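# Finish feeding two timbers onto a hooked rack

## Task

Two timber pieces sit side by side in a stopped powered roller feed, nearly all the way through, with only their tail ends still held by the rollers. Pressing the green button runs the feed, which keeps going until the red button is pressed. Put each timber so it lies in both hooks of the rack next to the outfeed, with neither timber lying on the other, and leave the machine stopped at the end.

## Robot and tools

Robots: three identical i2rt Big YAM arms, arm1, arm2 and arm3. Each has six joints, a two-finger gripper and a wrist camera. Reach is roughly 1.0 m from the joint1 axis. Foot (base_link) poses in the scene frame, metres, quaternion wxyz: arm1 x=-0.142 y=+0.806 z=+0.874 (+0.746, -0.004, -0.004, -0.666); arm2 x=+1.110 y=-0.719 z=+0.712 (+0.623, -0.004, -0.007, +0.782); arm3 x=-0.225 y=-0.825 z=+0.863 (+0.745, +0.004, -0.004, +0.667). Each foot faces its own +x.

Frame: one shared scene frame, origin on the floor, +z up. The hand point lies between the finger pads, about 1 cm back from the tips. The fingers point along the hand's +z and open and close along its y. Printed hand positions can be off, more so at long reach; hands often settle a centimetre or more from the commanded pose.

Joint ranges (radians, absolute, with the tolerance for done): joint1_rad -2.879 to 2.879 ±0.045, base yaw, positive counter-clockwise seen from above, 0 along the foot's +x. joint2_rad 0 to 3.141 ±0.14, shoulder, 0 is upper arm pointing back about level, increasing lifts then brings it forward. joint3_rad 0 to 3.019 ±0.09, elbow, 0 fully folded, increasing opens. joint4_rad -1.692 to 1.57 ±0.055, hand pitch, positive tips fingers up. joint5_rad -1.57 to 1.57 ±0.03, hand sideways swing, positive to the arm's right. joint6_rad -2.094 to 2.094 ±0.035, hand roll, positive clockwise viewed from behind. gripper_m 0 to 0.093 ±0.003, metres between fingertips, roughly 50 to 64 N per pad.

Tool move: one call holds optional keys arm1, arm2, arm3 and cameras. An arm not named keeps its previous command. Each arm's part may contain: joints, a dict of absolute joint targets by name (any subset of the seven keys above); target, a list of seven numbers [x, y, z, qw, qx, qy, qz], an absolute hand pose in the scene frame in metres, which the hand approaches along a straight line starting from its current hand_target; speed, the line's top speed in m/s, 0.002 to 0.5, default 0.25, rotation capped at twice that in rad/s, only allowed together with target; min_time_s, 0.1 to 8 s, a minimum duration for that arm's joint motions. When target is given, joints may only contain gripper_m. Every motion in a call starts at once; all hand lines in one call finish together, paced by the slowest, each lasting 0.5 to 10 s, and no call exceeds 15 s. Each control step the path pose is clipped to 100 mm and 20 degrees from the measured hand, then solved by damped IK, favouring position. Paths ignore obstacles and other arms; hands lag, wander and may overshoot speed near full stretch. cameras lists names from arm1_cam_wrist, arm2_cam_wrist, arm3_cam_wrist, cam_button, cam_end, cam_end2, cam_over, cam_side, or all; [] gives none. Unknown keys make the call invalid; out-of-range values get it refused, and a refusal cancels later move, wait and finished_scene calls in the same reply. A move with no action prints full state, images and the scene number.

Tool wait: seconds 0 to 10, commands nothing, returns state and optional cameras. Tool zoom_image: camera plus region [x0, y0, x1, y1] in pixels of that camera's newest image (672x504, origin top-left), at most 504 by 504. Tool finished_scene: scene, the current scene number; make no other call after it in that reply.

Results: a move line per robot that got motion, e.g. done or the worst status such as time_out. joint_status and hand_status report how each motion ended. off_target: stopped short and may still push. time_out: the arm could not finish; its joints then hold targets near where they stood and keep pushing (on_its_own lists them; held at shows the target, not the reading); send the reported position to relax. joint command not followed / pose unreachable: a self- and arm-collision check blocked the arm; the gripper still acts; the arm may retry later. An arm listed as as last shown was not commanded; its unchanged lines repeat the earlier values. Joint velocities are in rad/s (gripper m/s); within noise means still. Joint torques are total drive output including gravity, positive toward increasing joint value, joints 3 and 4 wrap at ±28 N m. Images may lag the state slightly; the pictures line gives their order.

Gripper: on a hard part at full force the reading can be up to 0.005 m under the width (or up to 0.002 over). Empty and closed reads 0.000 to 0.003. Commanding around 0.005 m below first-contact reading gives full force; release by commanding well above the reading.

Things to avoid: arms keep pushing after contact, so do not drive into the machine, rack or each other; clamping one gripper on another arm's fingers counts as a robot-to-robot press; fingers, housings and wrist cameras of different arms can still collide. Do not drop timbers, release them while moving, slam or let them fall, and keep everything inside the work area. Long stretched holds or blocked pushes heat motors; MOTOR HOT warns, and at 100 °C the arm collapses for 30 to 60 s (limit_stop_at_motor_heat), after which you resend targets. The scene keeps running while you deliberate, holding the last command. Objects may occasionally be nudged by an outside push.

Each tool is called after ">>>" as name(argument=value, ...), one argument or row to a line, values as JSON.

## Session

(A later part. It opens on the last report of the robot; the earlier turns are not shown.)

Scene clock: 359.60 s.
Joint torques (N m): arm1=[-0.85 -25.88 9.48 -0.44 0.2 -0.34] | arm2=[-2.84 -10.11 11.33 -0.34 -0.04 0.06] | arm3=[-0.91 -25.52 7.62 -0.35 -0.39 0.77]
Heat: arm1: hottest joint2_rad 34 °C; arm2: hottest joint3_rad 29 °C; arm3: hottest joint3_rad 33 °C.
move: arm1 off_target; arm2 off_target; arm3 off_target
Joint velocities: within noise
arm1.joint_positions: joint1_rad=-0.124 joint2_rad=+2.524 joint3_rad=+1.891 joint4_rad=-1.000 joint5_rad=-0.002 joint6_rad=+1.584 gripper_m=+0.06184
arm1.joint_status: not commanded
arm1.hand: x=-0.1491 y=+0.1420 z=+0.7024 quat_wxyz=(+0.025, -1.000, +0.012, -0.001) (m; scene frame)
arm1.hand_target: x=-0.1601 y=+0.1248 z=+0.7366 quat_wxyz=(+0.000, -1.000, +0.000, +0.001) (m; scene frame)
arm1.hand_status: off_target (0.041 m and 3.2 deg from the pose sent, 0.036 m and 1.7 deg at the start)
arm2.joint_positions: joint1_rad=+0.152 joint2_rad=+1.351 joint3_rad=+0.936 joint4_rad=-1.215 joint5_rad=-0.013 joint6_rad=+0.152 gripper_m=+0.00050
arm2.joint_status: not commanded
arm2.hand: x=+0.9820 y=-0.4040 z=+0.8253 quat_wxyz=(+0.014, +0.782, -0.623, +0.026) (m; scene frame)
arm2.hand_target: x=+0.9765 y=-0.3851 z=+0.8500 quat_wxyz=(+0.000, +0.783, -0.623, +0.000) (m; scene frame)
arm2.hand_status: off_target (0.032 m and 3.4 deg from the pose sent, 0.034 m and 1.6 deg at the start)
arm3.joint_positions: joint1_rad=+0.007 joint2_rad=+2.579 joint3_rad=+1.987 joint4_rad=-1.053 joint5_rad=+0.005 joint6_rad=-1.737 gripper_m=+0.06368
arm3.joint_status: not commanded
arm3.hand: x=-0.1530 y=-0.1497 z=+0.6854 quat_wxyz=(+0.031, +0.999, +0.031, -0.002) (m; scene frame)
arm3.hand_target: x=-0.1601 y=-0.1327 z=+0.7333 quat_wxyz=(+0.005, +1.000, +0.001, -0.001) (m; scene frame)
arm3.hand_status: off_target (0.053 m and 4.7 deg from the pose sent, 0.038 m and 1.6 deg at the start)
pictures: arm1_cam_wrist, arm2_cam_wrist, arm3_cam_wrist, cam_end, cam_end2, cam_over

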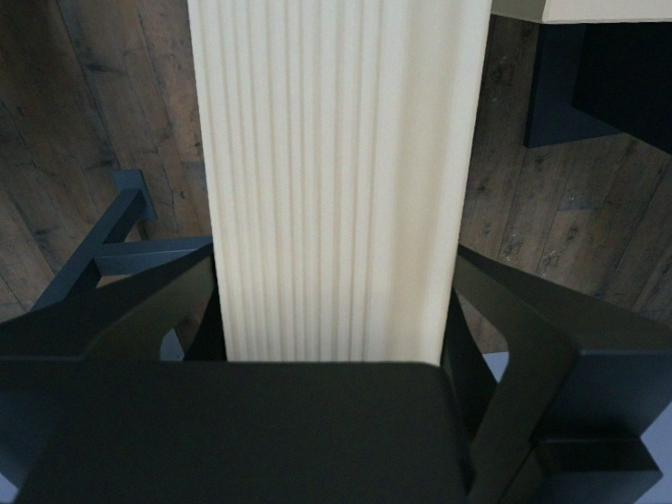

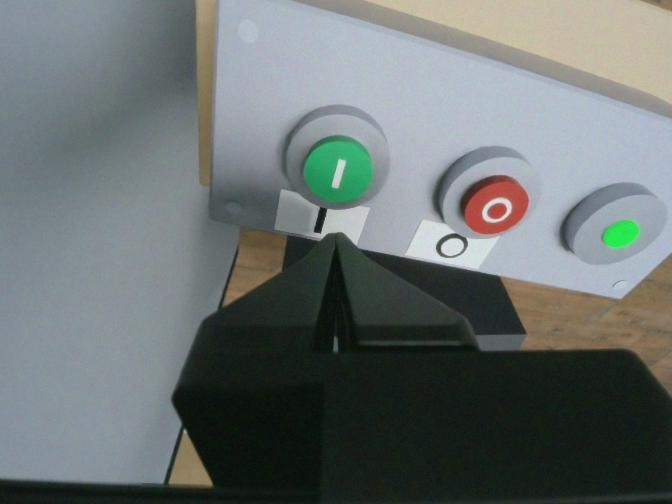

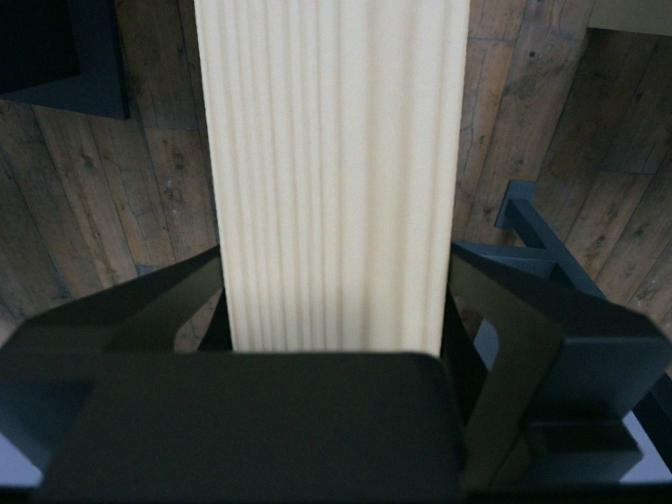

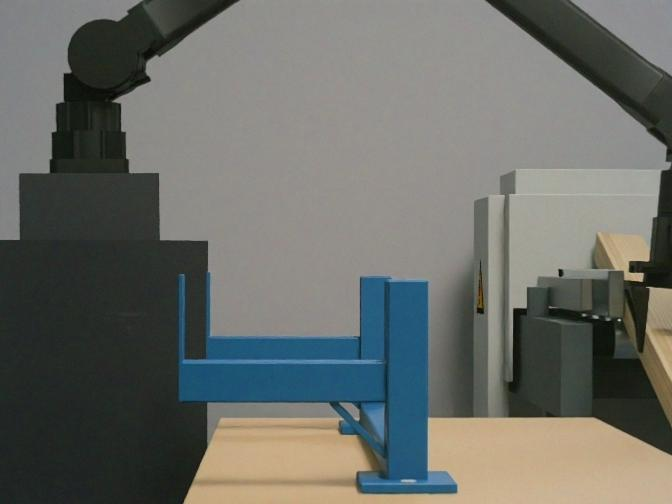

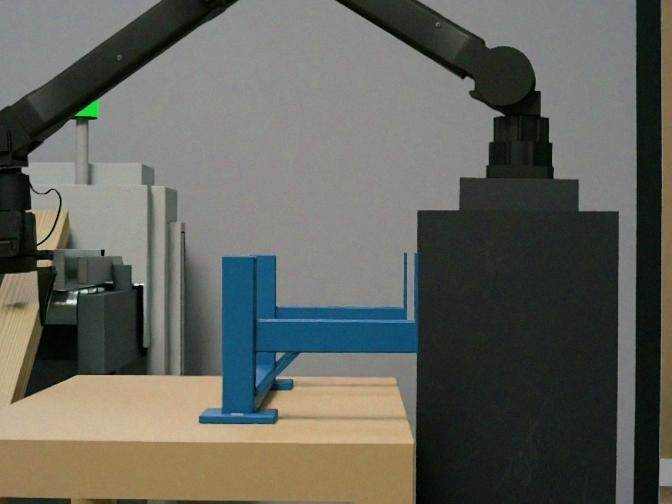

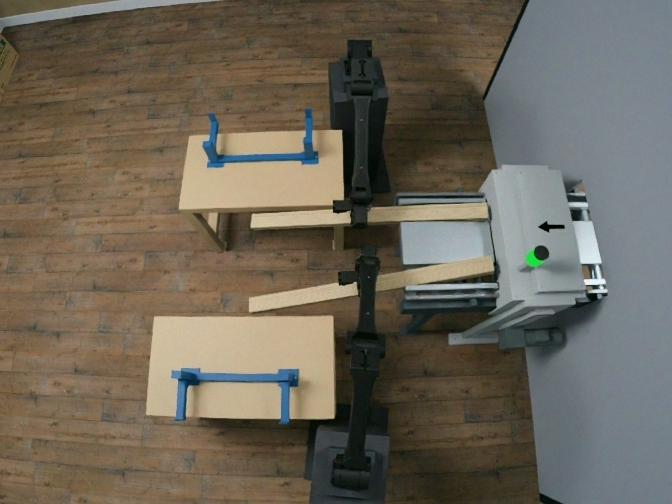

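>>> move(
  arm2={"target":[1.036,-0.380,0.86,0,0.783,-0.623,0],"speed":0.1},
  arm1={"target":[-0.16,0.124,0.86,0.0,1,0,0],"speed":0.05},
  arm3={"target":[-0.16,-0.132,0.87,0.0,1,0,0],"speed":0.05},
  cameras=["arm1_cam_wrist","arm2_cam_wrist","arm3_cam_wrist","cam_end","cam_end2","cam_over","cam_button","cam_side"],
)

Scene clock: 436.23 s.
Joint torques (N m): arm1=[0.21 -29.8 12.29 -2.17 -0.11 -0.62] | arm2=[-3.19 -9.52 10.54 -0.32 -0.04 0.01] | arm3=[-2.32 -27.63 11.12 -0.49 -0.1 0.1]
Heat: arm1: hottest joint2_rad 42 °C; arm2: hottest joint3_rad 34 °C; arm3: hottest joint2_rad 33 °C.
move: arm1 off_target; arm2 off_target; arm3 off_target
Joint velocities: within noise
arm1.joint_positions: joint1_rad=-0.135 joint2_rad=+2.411 joint3_rad=+1.890 joint4_rad=-1.154 joint5_rad=+0.009 joint6_rad=+1.617 gripper_m=+0.06184
arm1.joint_status: not commanded
arm1.hand: x=-0.1583 y=+0.1509 z=+0.7772 quat_wxyz=(+0.046, -0.998, +0.034, +0.005) (m; scene frame)
arm1.hand_target: x=-0.1598 y=+0.1270 z=+0.8568 quat_wxyz=(-0.001, -1.000, +0.001, +0.002) (m; scene frame)
arm1.hand_status: off_target (0.087 m and 6.6 deg from the pose sent, 0.159 m and 3.2 deg at the start)
arm2.joint_positions: joint1_rad=-0.010 joint2_rad=+1.309 joint3_rad=+0.936 joint4_rad=-1.247 joint5_rad=-0.013 joint6_rad=-0.010 gripper_m=+0.00050
arm2.joint_status: not commanded
arm2.hand: x=+1.0357 y=-0.3949 z=+0.8397 quat_wxyz=(+0.014, +0.782, -0.623, +0.019) (m; scene frame)
arm2.hand_target: x=+1.0362 y=-0.3808 z=+0.8599 quat_wxyz=(+0.000, +0.782, -0.623, +0.000) (m; scene frame)
arm2.hand_status: off_target (0.025 m and 2.7 deg from the pose sent, 0.068 m and 3.4 deg at the start)
arm3.joint_positions: joint1_rad=+0.024 joint2_rad=+2.428 joint3_rad=+1.969 joint4_rad=-1.253 joint5_rad=-0.002 joint6_rad=-1.670 gripper_m=+0.06368
arm3.joint_status: not commanded
arm3.hand: x=-0.1675 y=-0.1666 z=+0.7829 quat_wxyz=(+0.064, +0.998, +0.006, -0.007) (m; scene frame)
arm3.hand_target: x=-0.1604 y=-0.1368 z=+0.8679 quat_wxyz=(+0.000, +1.000, +0.000, +0.000) (m; scene frame)
arm3.hand_status: off_target (0.094 m and 7.5 deg from the pose sent, 0.185 m and 5.0 deg at the start; pose on its path clipped on 22 of 104 steps)
pictures: arm1_cam_wrist, arm2_cam_wrist, arm3_cam_wrist, cam_button, cam_end, cam_end2, cam_over, cam_side

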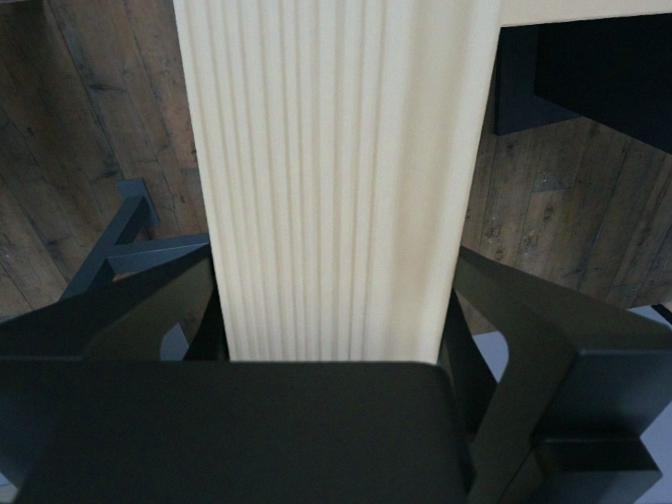

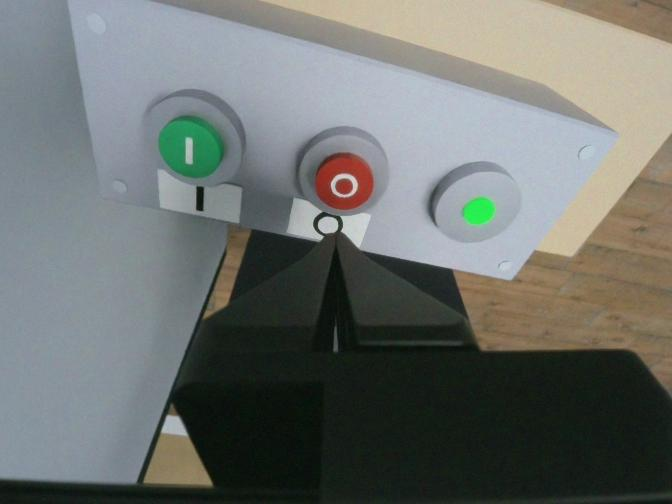

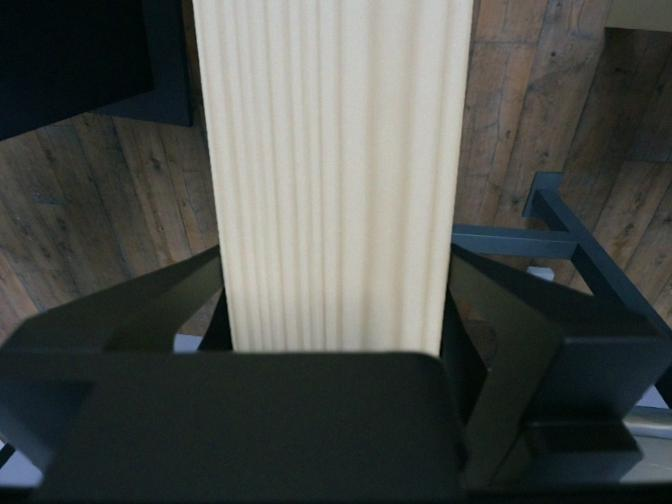

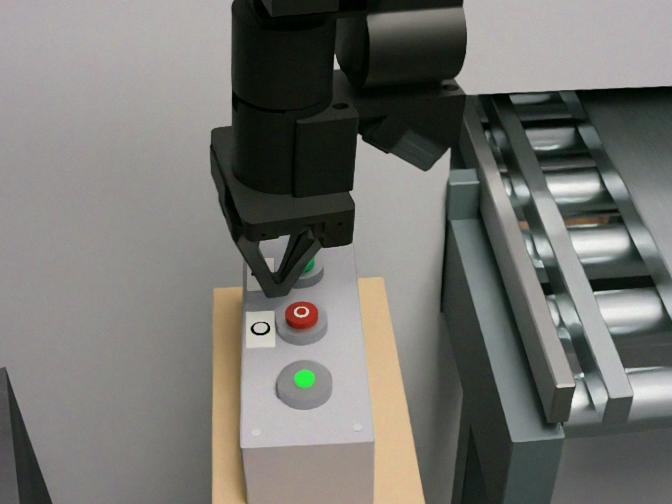

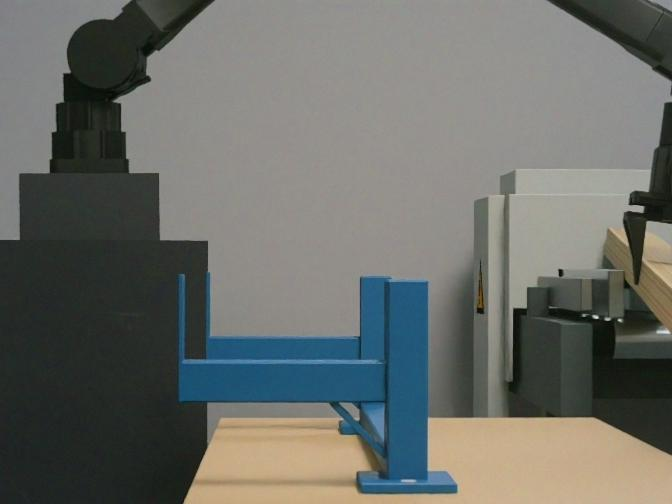

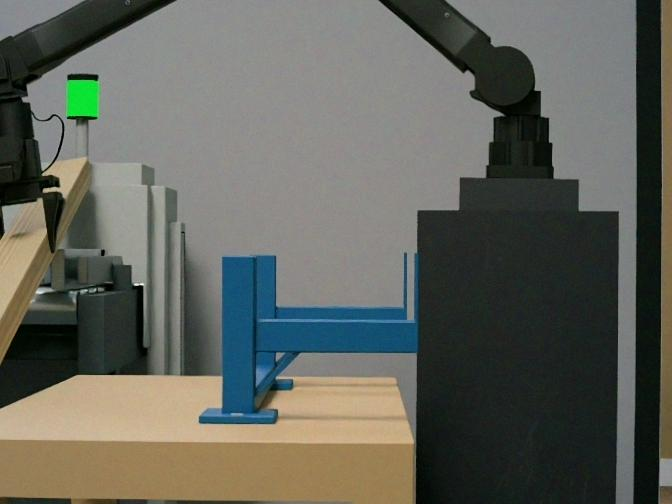

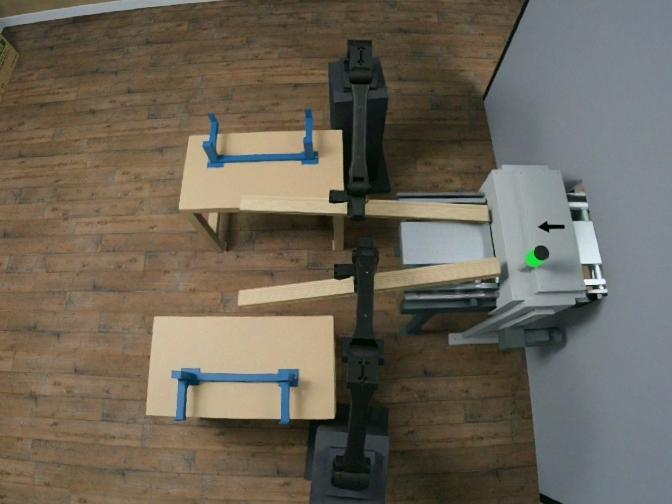

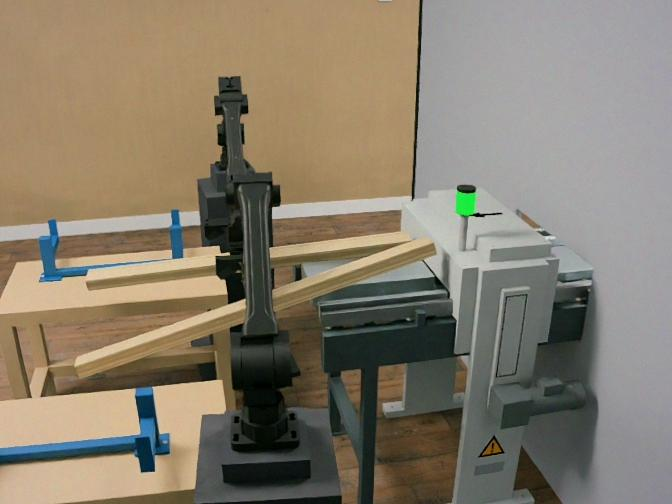

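>>> move(
  arm2={"target":[1.038,-0.384,0.803,0,0.783,-0.623,0],"speed":0.06},
  arm1={"target":[-0.27,0.16,0.95,0.0,0.9985,0,-0.055],"speed":0.08},
  arm3={"target":[-0.27,-0.16,0.96,0.0,0.9914,0,-0.131],"speed":0.08},
  cameras=["arm1_cam_wrist","arm2_cam_wrist","arm3_cam_wrist","cam_end","cam_end2","cam_over","cam_button","cam_side"],
)

Scene clock: 460.03 s.
Joint torques (N m): arm1=[-0.21 -28.45 12.85 -1.05 0.08 -0.07] | arm2=[-3.25 -6.83 5.75 1.07 -0.07 0.01] | arm3=[-1.32 -26.58 10.82 -0.39 -0.73 0.12]
Heat: arm1: hottest joint2_rad 42 °C; arm2: hottest joint3_rad 34 °C; arm3: hottest joint2_rad 39 °C.
move: arm1 off_target; arm2 off_target; arm3 off_target
Joint velocities: within noise
arm1.joint_positions: joint1_rad=-0.275 joint2_rad=+2.244 joint3_rad=+1.848 joint4_rad=-1.286 joint5_rad=+0.113 joint6_rad=+1.416 gripper_m=+0.06183
arm1.joint_status: not commanded
arm1.hand: x=-0.2641 y=+0.1819 z=+0.8727 quat_wxyz=(+0.058, -0.997, +0.001, +0.046) (m; scene frame)
arm1.hand_target: x=-0.2695 y=+0.1636 z=+0.9479 quat_wxyz=(+0.000, -0.998, +0.000, +0.056) (m; scene frame)
arm1.hand_status: off_target (0.081 m and 6.7 deg from the pose sent, 0.206 m and 8.7 deg at the start)
arm2.joint_positions: joint1_rad=-0.010 joint2_rad=+1.324 joint3_rad=+0.887 joint4_rad=-1.118 joint5_rad=-0.013 joint6_rad=-0.011 gripper_m=+0.00050
arm2.joint_status: not commanded
arm2.hand: x=+1.0335 y=-0.3827 z=+0.8178 quat_wxyz=(-0.006, +0.783, -0.623, -0.007) (m; scene frame)
arm2.hand_target: x=+1.0380 y=-0.3847 z=+0.8035 quat_wxyz=(+0.000, +0.783, -0.623, +0.000) (m; scene frame)
arm2.hand_status: off_target (0.016 m and 1.1 deg from the pose sent, 0.038 m and 2.7 deg at the start)
arm3.joint_positions: joint1_rad=+0.105 joint2_rad=+2.270 joint3_rad=+1.931 joint4_rad=-1.361 joint5_rad=-0.253 joint6_rad=-1.581 gripper_m=+0.06368
arm3.joint_status: not commanded
arm3.hand: x=-0.2644 y=-0.1784 z=+0.8797 quat_wxyz=(+0.057, +0.990, -0.005, -0.126) (m; scene frame)
arm3.hand_target: x=-0.2699 y=-0.1635 z=+0.9576 quat_wxyz=(+0.000, +0.991, +0.000, -0.132) (m; scene frame)
arm3.hand_status: off_target (0.083 m and 6.6 deg from the pose sent, 0.205 m and 16.0 deg at the start; pose on its path clipped on 17 of 81 steps)
pictures: arm1_cam_wrist, arm2_cam_wrist, arm3_cam_wrist, cam_button, cam_end, cam_end2, cam_over, cam_side

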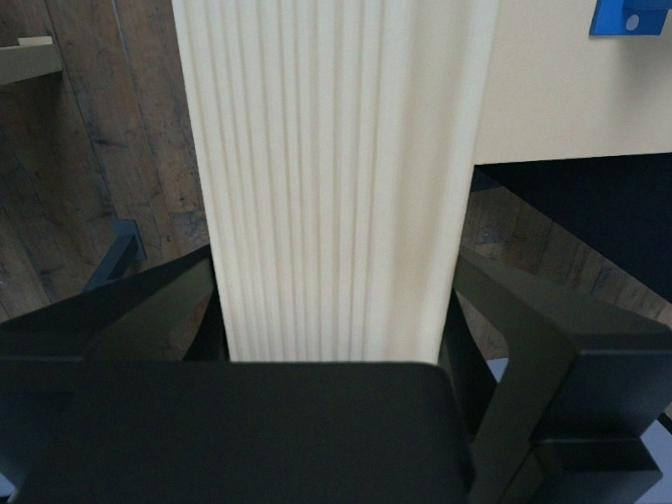

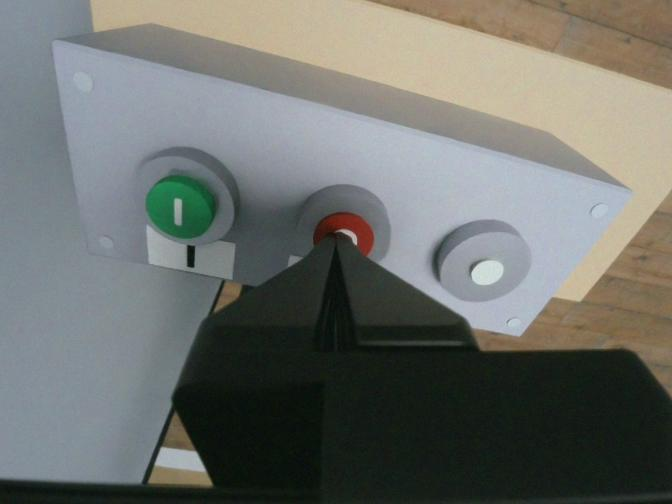

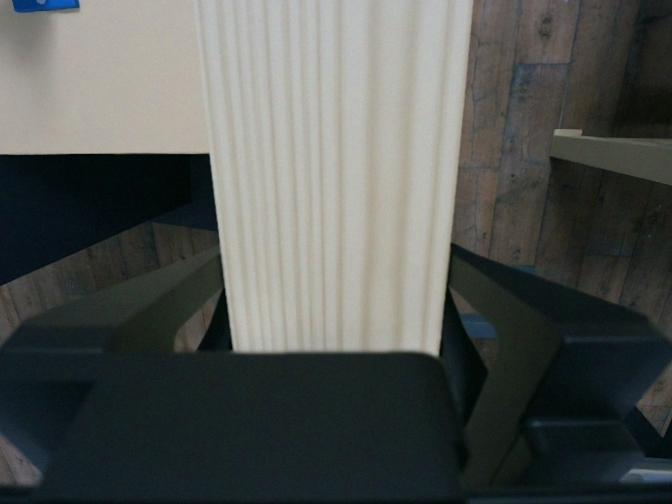

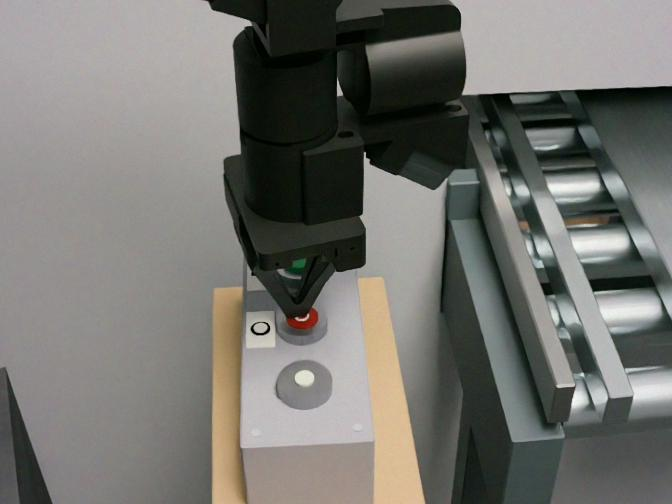

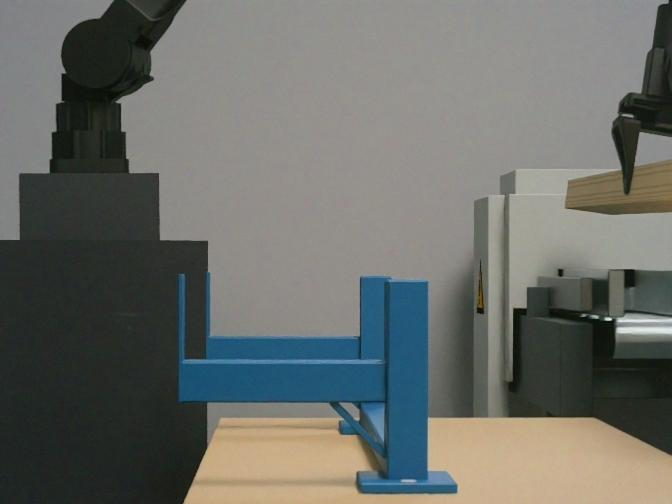

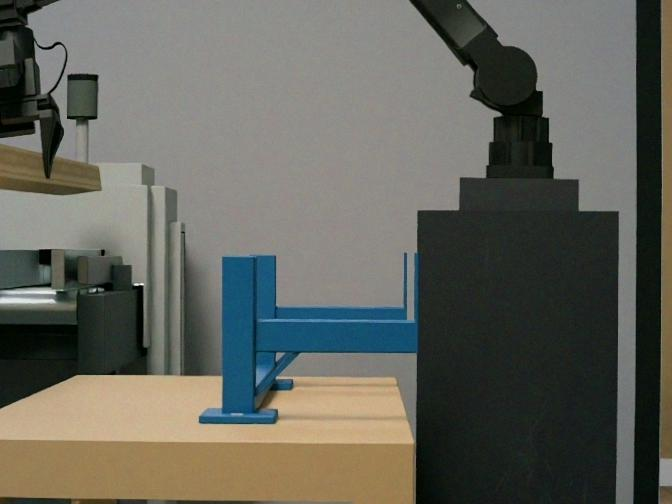

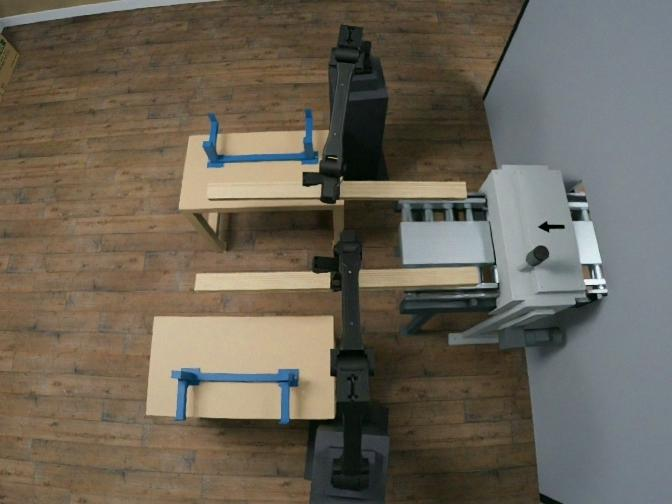

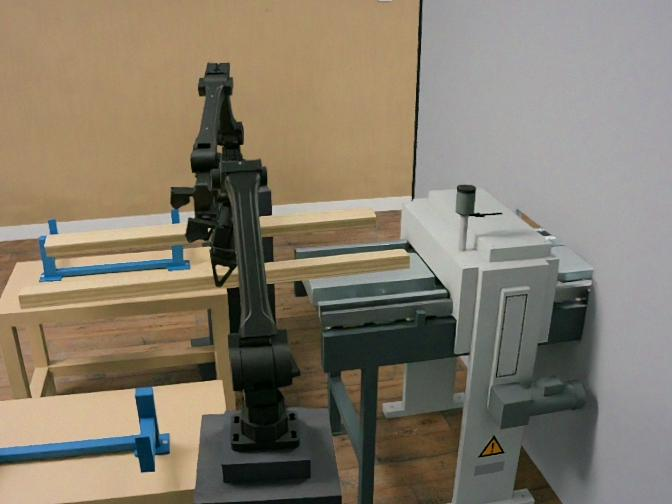

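>>> move(
  arm2={"target":[1.038,-0.384,0.87,0,0.783,-0.623,0],"speed":0.1},
  arm1={"target":[-0.57,0.53,0.93,0.0,0.9985,0,-0.055],"speed":0.12},
  arm3={"target":[-0.62,-0.54,0.94,0.0,0.9914,0,-0.131],"speed":0.12},
  cameras=["arm1_cam_wrist","arm3_cam_wrist","cam_end","cam_end2","cam_over","cam_side"],
)

Scene clock: 486.73 s.
Joint torques (N m): arm1=[0.32 -20.13 11.14 0.29 -0.06 -0.1] | arm2=[-3.25 -9.17 11.6 -0.35 -0.03 0.01] | arm3=[-1.9 -16.79 9.8 1.32 -0.43 0.11]
Heat: arm1: hottest joint2_rad 44 °C; arm2: hottest joint3_rad 32 °C; arm3: hottest joint3_rad 37 °C.
move: arm1 off_target; arm2 off_target; arm3 off_target
Joint velocities: within noise
arm1.joint_positions: joint1_rad=-1.083 joint2_rad=+1.822 joint3_rad=+1.192 joint4_rad=-0.963 joint5_rad=+0.076 joint6_rad=+0.606 gripper_m=+0.06182
arm1.joint_status: not commanded
arm1.hand: x=-0.5497 y=+0.5435 z=+0.8846 quat_wxyz=(+0.031, -0.999, +0.002, +0.012) (m; scene frame)
arm1.hand_target: x=-0.5686 y=+0.5311 z=+0.9297 quat_wxyz=(+0.000, -0.998, +0.000, +0.055) (m; scene frame)
arm1.hand_status: off_target (0.052 m and 6.1 deg from the pose sent, 0.467 m and 6.7 deg at the start)
arm2.joint_positions: joint1_rad=-0.013 joint2_rad=+1.287 joint3_rad=+0.930 joint4_rad=-1.276 joint5_rad=-0.013 joint6_rad=-0.014 gripper_m=+0.00050
arm2.joint_status: not commanded
arm2.hand: x=+1.0387 y=-0.4041 z=+0.8450 quat_wxyz=(+0.018, +0.782, -0.623, +0.024) (m; scene frame)
arm2.hand_target: x=+1.0383 y=-0.3853 z=+0.8698 quat_wxyz=(+0.000, +0.782, -0.623, +0.000) (m; scene frame)
arm2.hand_status: off_target (0.032 m and 3.4 deg from the pose sent, 0.052 m and 1.1 deg at the start)
arm3.joint_positions: joint1_rad=+0.993 joint2_rad=+1.688 joint3_rad=+1.055 joint4_rad=-0.863 joint5_rad=-0.171 joint6_rad=-0.678 gripper_m=+0.06368
arm3.joint_status: not commanded
arm3.hand: x=-0.5984 y=-0.5559 z=+0.8936 quat_wxyz=(+0.037, +0.996, -0.002, -0.082) (m; scene frame)
arm3.hand_target: x=-0.6184 y=-0.5414 z=+0.9398 quat_wxyz=(+0.000, +0.991, +0.000, -0.131) (m; scene frame)
arm3.hand_status: off_target (0.054 m and 7.0 deg from the pose sent, 0.511 m and 6.6 deg at the start)
pictures: arm1_cam_wrist, arm3_cam_wrist, cam_end, cam_end2, cam_over, cam_side

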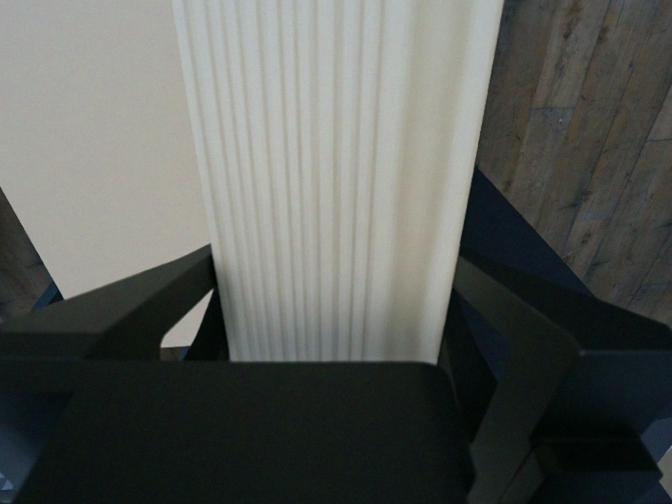

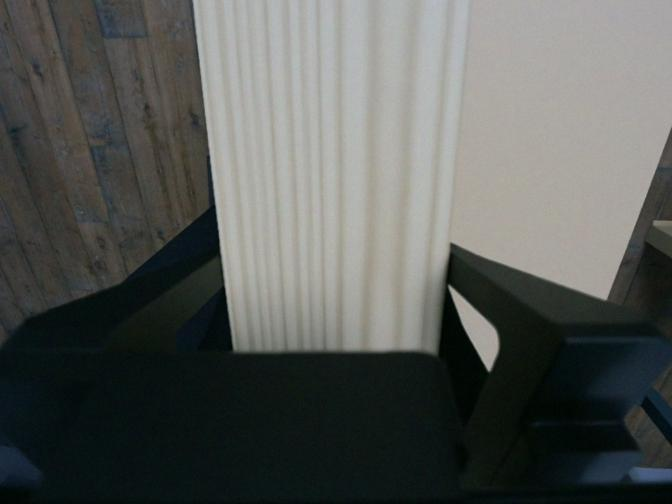

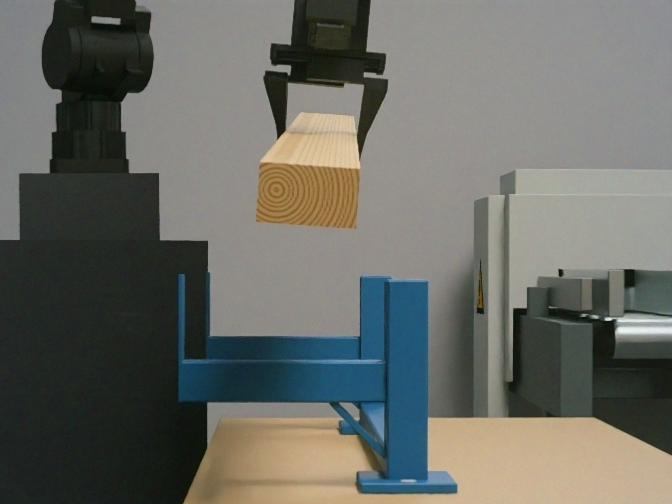

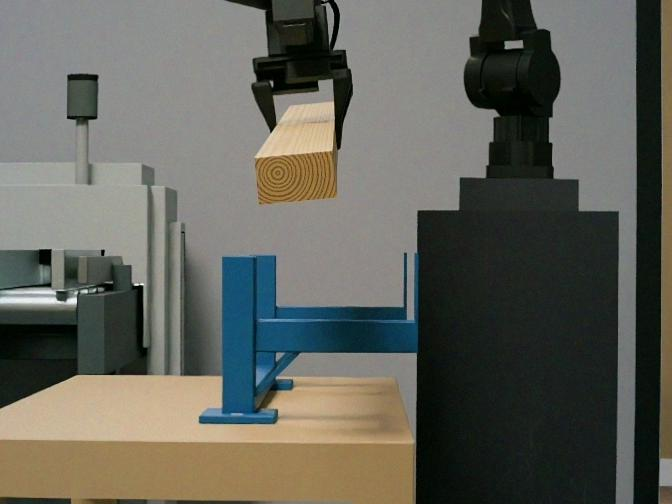

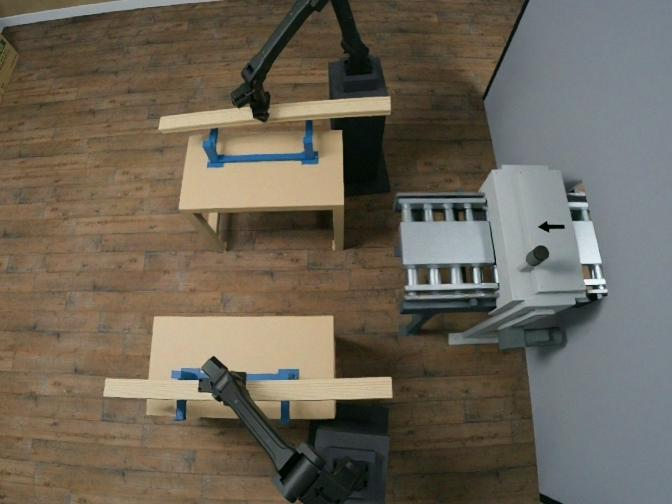

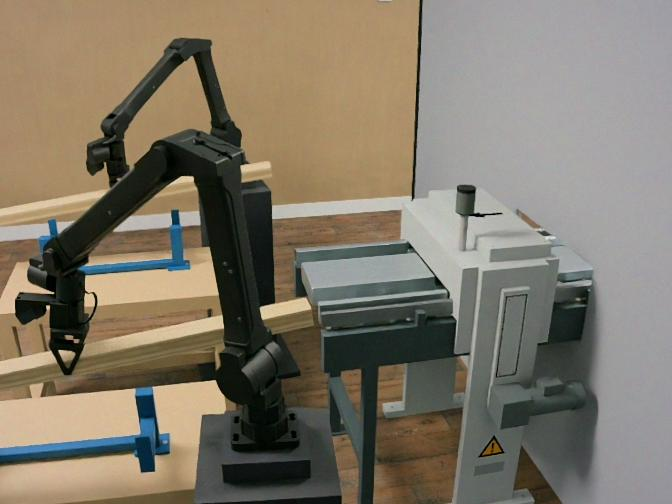

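>>> move(
  arm1={"target":[-0.575,0.53,0.83,0.0,0.9945,0,-0.105],"speed":0.1},
  arm3={"target":[-0.635,-0.54,0.83,0.0,0.983,0,-0.182],"speed":0.1},
  cameras=["cam_end","cam_end2","cam_over","cam_side"],
)

Scene clock: 504.33 s.
Joint torques (N m): arm1=[1.44 -17.96 9.14 0.9 0.24 -0.04] | arm2=[-3.25 -9.17 11.59 -0.34 -0.03 0.01] | arm3=[-1.96 -14.97 7.91 1.88 -0.72 0.14]
Heat: arm1: hottest joint2_rad 40 °C; arm2: hottest joint3_rad 34 °C; arm3: hottest joint3_rad 38 °C.
move: arm1 off_target; arm3 off_target
Joint velocities: within noise
arm1.joint_positions: joint1_rad=-1.083 joint2_rad=+1.928 joint3_rad=+1.064 joint4_rad=-0.617 joint5_rad=+0.126 joint6_rad=+0.606 gripper_m=+0.06182
arm1.joint_status: not commanded
arm1.hand: x=-0.5569 y=+0.5479 z=+0.8019 quat_wxyz=(+0.020, -0.997, +0.006, +0.072) (m; scene frame)
arm1.hand_target: x=-0.5742 y=+0.5306 z=+0.8302 quat_wxyz=(+0.000, -0.994, +0.000, +0.105) (m; scene frame)
arm1.hand_status: off_target (0.038 m and 4.5 deg from the pose sent, 0.062 m and 11.3 deg at the start)
arm2: as last shown
arm3.joint_positions: joint1_rad=+0.993 joint2_rad=+1.846 joint3_rad=+0.931 joint4_rad=-0.472 joint5_rad=-0.227 joint6_rad=-0.663 gripper_m=+0.06368
arm3.joint_status: not commanded
arm3.hand: x=-0.6102 y=-0.5573 z=+0.7999 quat_wxyz=(+0.025, +0.990, -0.001, -0.141) (m; scene frame)
arm3.hand_target: x=-0.6339 y=-0.5409 z=+0.8306 quat_wxyz=(+0.000, +0.983, +0.001, -0.182) (m; scene frame)
arm3.hand_status: off_target (0.043 m and 5.6 deg from the pose sent, 0.075 m and 12.3 deg at the start)
pictures: cam_end, cam_end2, cam_over, cam_side

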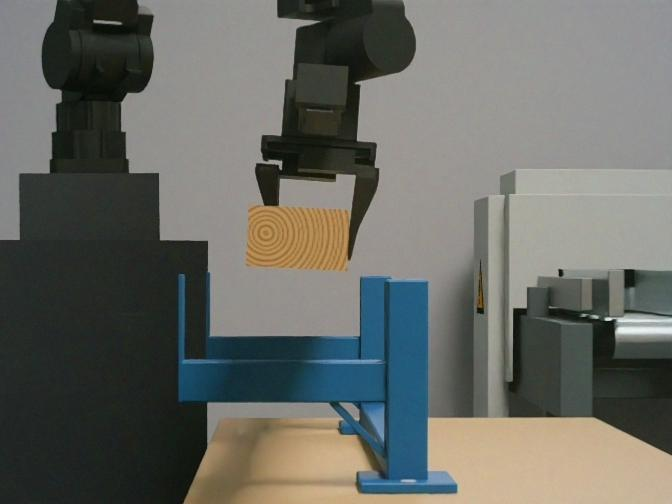

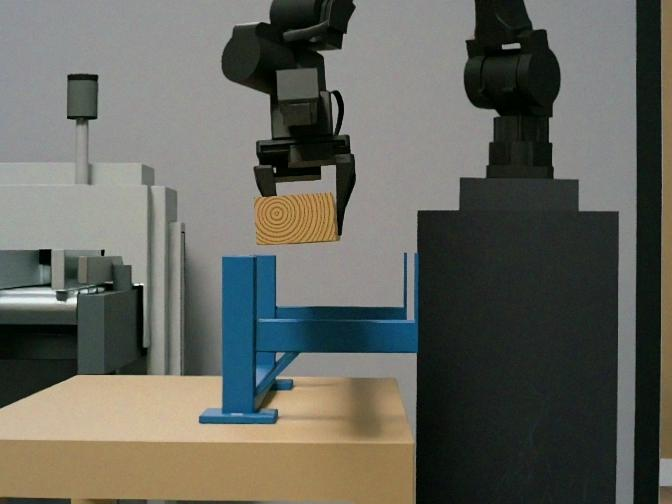

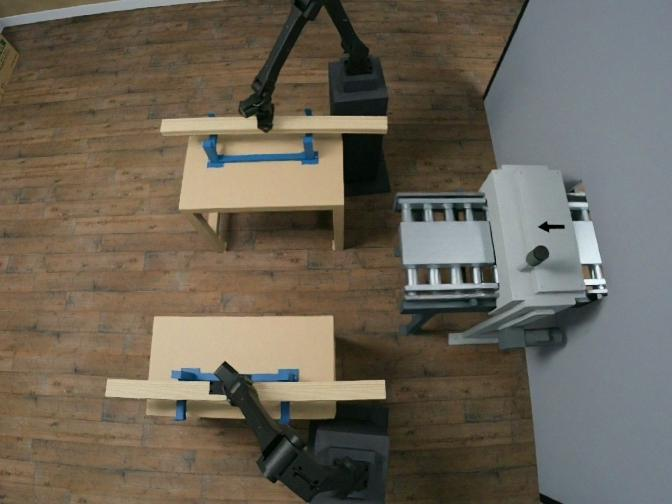

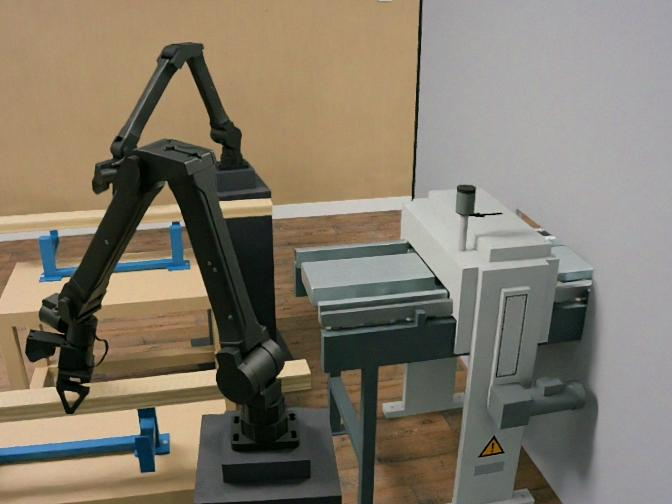

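>>> move(
  arm1={"target":[-0.575,0.542,0.757,0.0,0.9945,0,-0.105],"speed":0.07},
  arm3={"target":[-0.635,-0.557,0.757,0.0,0.983,0,-0.182],"speed":0.07},
  cameras=["cam_end","cam_end2","cam_over","cam_side"],
)

Scene clock: 514.17 s.
Joint torques (N m): arm1=[-0.26 -18.08 7.15 0.91 0.12 -0.11] | arm2=[-3.25 -9.17 11.6 -0.35 -0.03 0.01] | arm3=[-1.26 -15.21 6.05 1.94 -0.55 0.13]
Heat: arm1: hottest joint2_rad 38 °C; arm2: hottest joint3_rad 34 °C; arm3: hottest joint3_rad 38 °C.
move: arm1 off_target; arm3 off_target
Joint velocities: within noise
arm1.joint_positions: joint1_rad=-1.085 joint2_rad=+2.066 joint3_rad=+1.033 joint4_rad=-0.437 joint5_rad=+0.126 joint6_rad=+0.588 gripper_m=+0.06182
arm1.joint_status: not commanded
arm1.hand: x=-0.5523 y=+0.5516 z=+0.7342 quat_wxyz=(+0.018, -0.997, -0.002, +0.076) (m; scene frame)
arm1.hand_target: x=-0.5745 y=+0.5424 z=+0.7573 quat_wxyz=(+0.000, -0.994, +0.000, +0.105) (m; scene frame)
arm1.hand_status: off_target (0.034 m and 3.9 deg from the pose sent, 0.049 m and 4.5 deg at the start)
arm2: as last shown
arm3.joint_positions: joint1_rad=+1.016 joint2_rad=+1.997 joint3_rad=+0.885 joint4_rad=-0.262 joint5_rad=-0.223 joint6_rad=-0.631 gripper_m=+0.06368
arm3.joint_status: not commanded
arm3.hand: x=-0.6079 y=-0.5710 z=+0.7313 quat_wxyz=(+0.023, +0.989, -0.005, -0.145) (m; scene frame)
arm3.hand_target: x=-0.6340 y=-0.5576 z=+0.7575 quat_wxyz=(+0.000, +0.983, +0.000, -0.182) (m; scene frame)
arm3.hand_status: off_target (0.040 m and 5.1 deg from the pose sent, 0.050 m and 5.5 deg at the start)
pictures: cam_end, cam_end2, cam_over, cam_side

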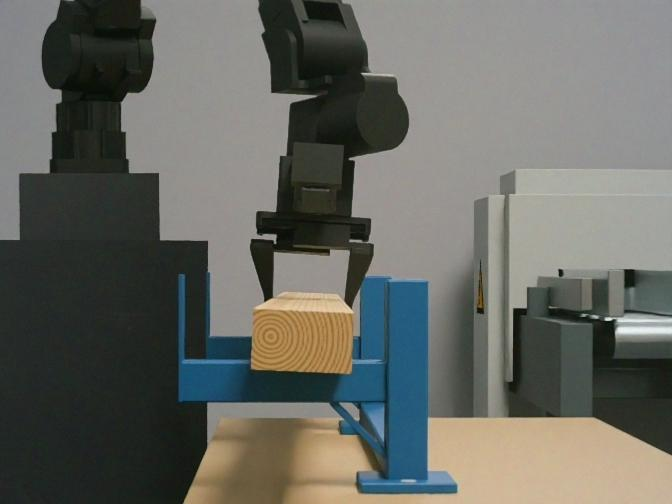

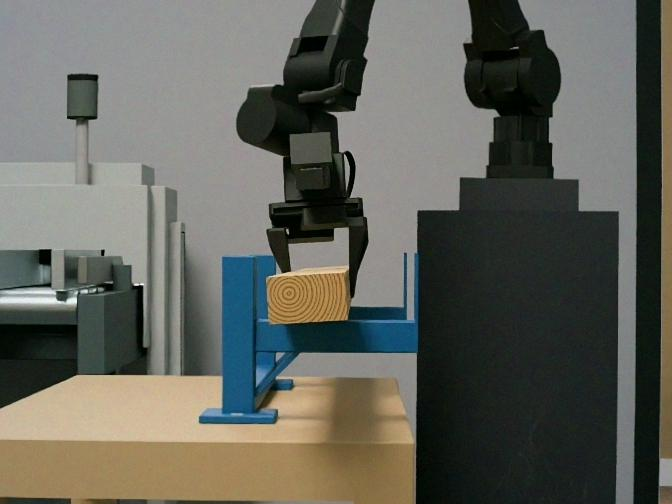

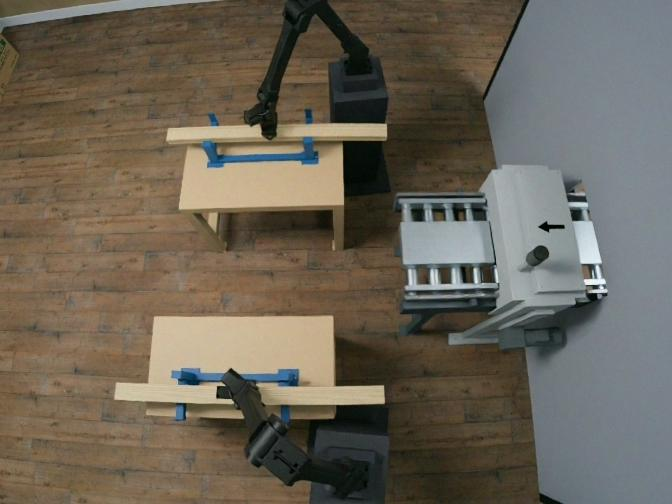

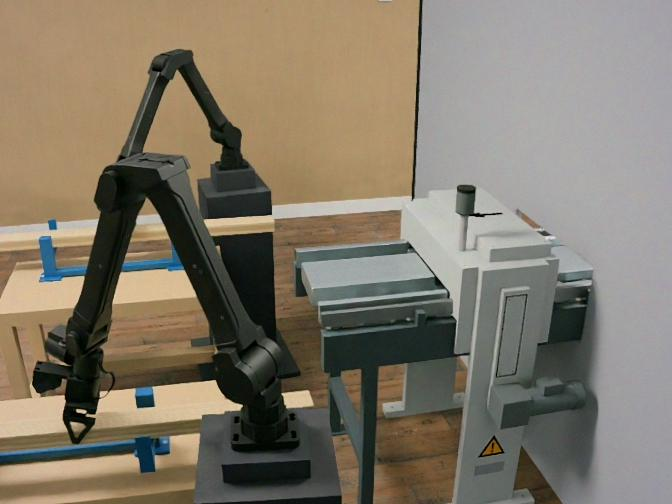

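>>> move(
  arm1={"target":[-0.575,0.542,0.735,0.0,0.9945,0,-0.105],"speed":0.03},
  arm3={"target":[-0.635,-0.557,0.735,0.0,0.983,0,-0.182],"speed":0.03},
  cameras=["cam_end","cam_end2","cam_over","cam_side"],
)

>>> zoom_image(
  camera="cam_end",
  region=[160, 220, 460, 445],
)

>>> zoom_image(
  camera="cam_end2",
  region=[180, 200, 440, 395],
)

Scene clock: 523.33 s.
Joint torques (N m): arm1=[-0.21 -14.68 7.43 2.14 0.26 -0.04] | arm2=[-3.25 -9.17 11.59 -0.34 -0.03 0.01] | arm3=[-1.2 -12.34 6.2 2.71 -0.62 0.13]
Heat: arm1: hottest joint2_rad 38 °C; arm2: hottest joint3_rad 35 °C; arm3: hottest joint3_rad 37 °C.
move: arm1 off_target; arm3 off_target
Joint velocities: within noise
arm1.joint_positions: joint1_rad=-1.086 joint2_rad=+2.071 joint3_rad=+1.033 joint4_rad=-0.416 joint5_rad=+0.122 joint6_rad=+0.583 gripper_m=+0.06182
arm1.joint_status: not commanded
arm1.hand: x=-0.5551 y=+0.5494 z=+0.7322 quat_wxyz=(+0.012, -0.997, -0.003, +0.081) (m; scene frame)
arm1.hand_target: x=-0.5746 y=+0.5424 z=+0.7358 quat_wxyz=(+0.000, -0.994, +0.000, +0.105) (m; scene frame)
arm1.hand_status: off_target (0.021 m and 3.1 deg from the pose sent, 0.025 m and 3.9 deg at the start)
arm2: as last shown
arm3.joint_positions: joint1_rad=+1.017 joint2_rad=+2.013 joint3_rad=+0.885 joint4_rad=-0.229 joint5_rad=-0.220 joint6_rad=-0.630 gripper_m=+0.06368
arm3.joint_status: not commanded
arm3.hand: x=-0.6104 y=-0.5686 z=+0.7260 quat_wxyz=(+0.017, +0.989, -0.005, -0.150) (m; scene frame)
arm3.hand_target: x=-0.6343 y=-0.5575 z=+0.7362 quat_wxyz=(+0.000, +0.983, +0.000, -0.182) (m; scene frame)
arm3.hand_status: off_target (0.029 m and 4.2 deg from the pose sent, 0.031 m and 5.1 deg at the start)
pictures: cam_end, cam_end2, cam_over, cam_side

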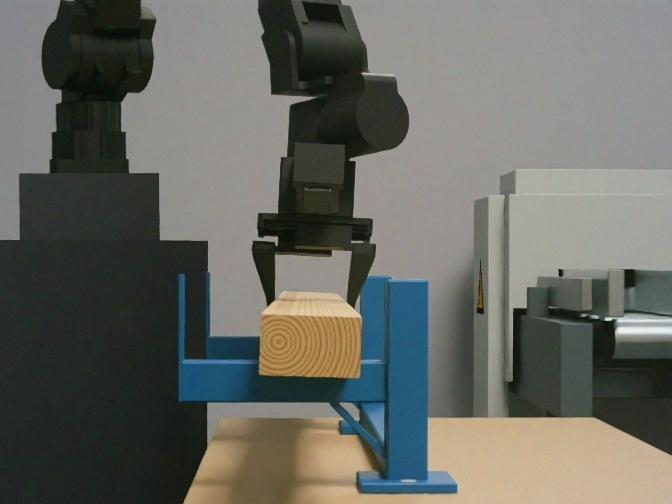

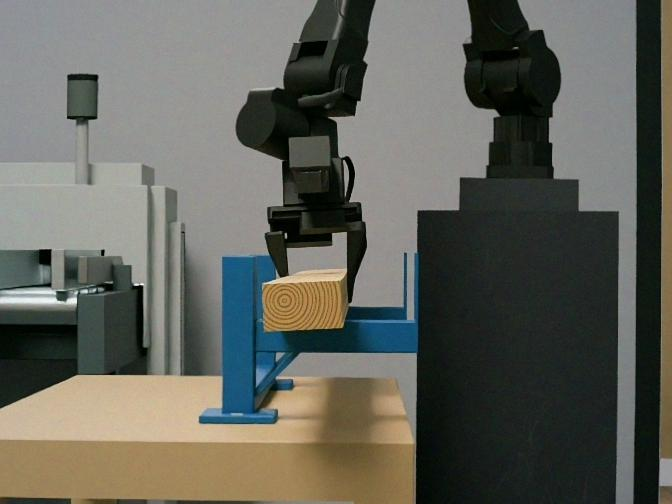

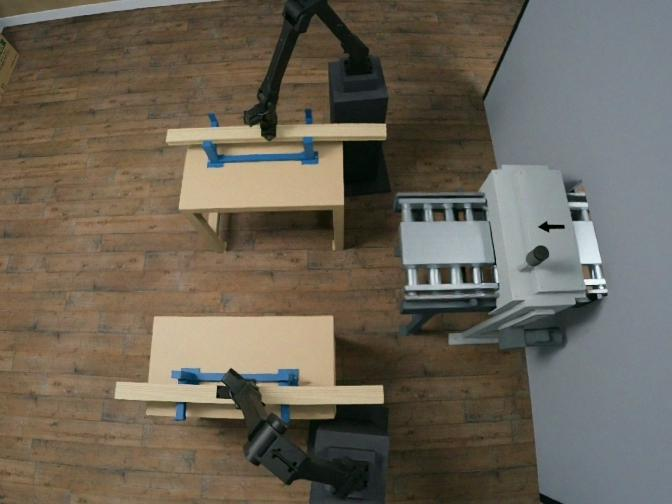

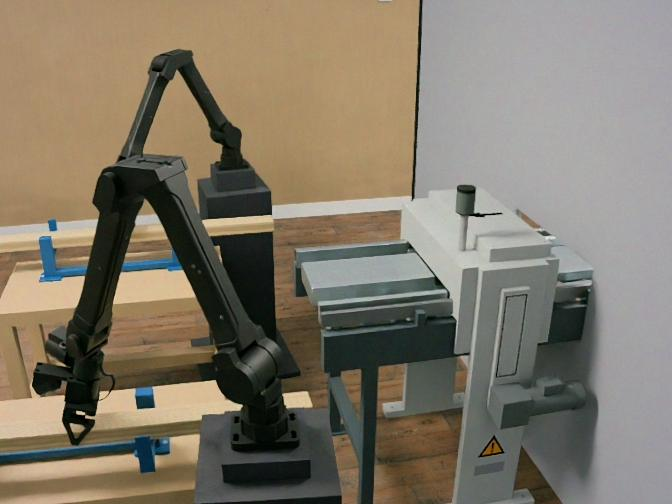

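Scaled by 1.680 from the camera's 672x504 image, which has a finer 960x720 frame.

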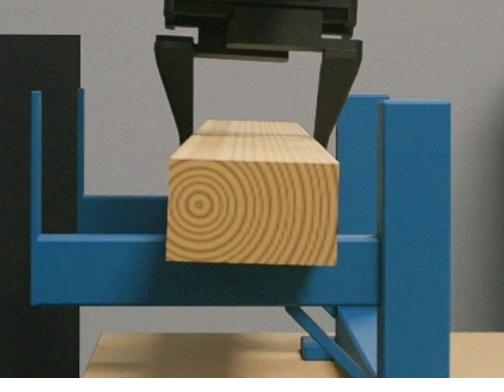

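Scaled by 1.938 from the camera's 672x504 image, which has a finer 960x720 frame.

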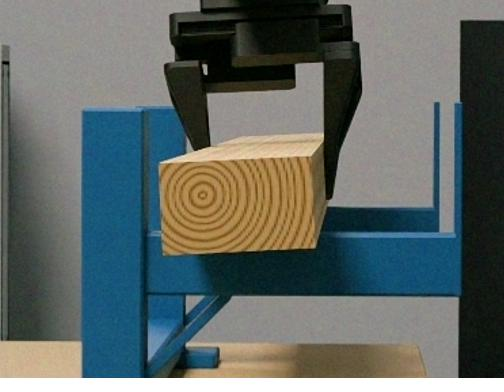

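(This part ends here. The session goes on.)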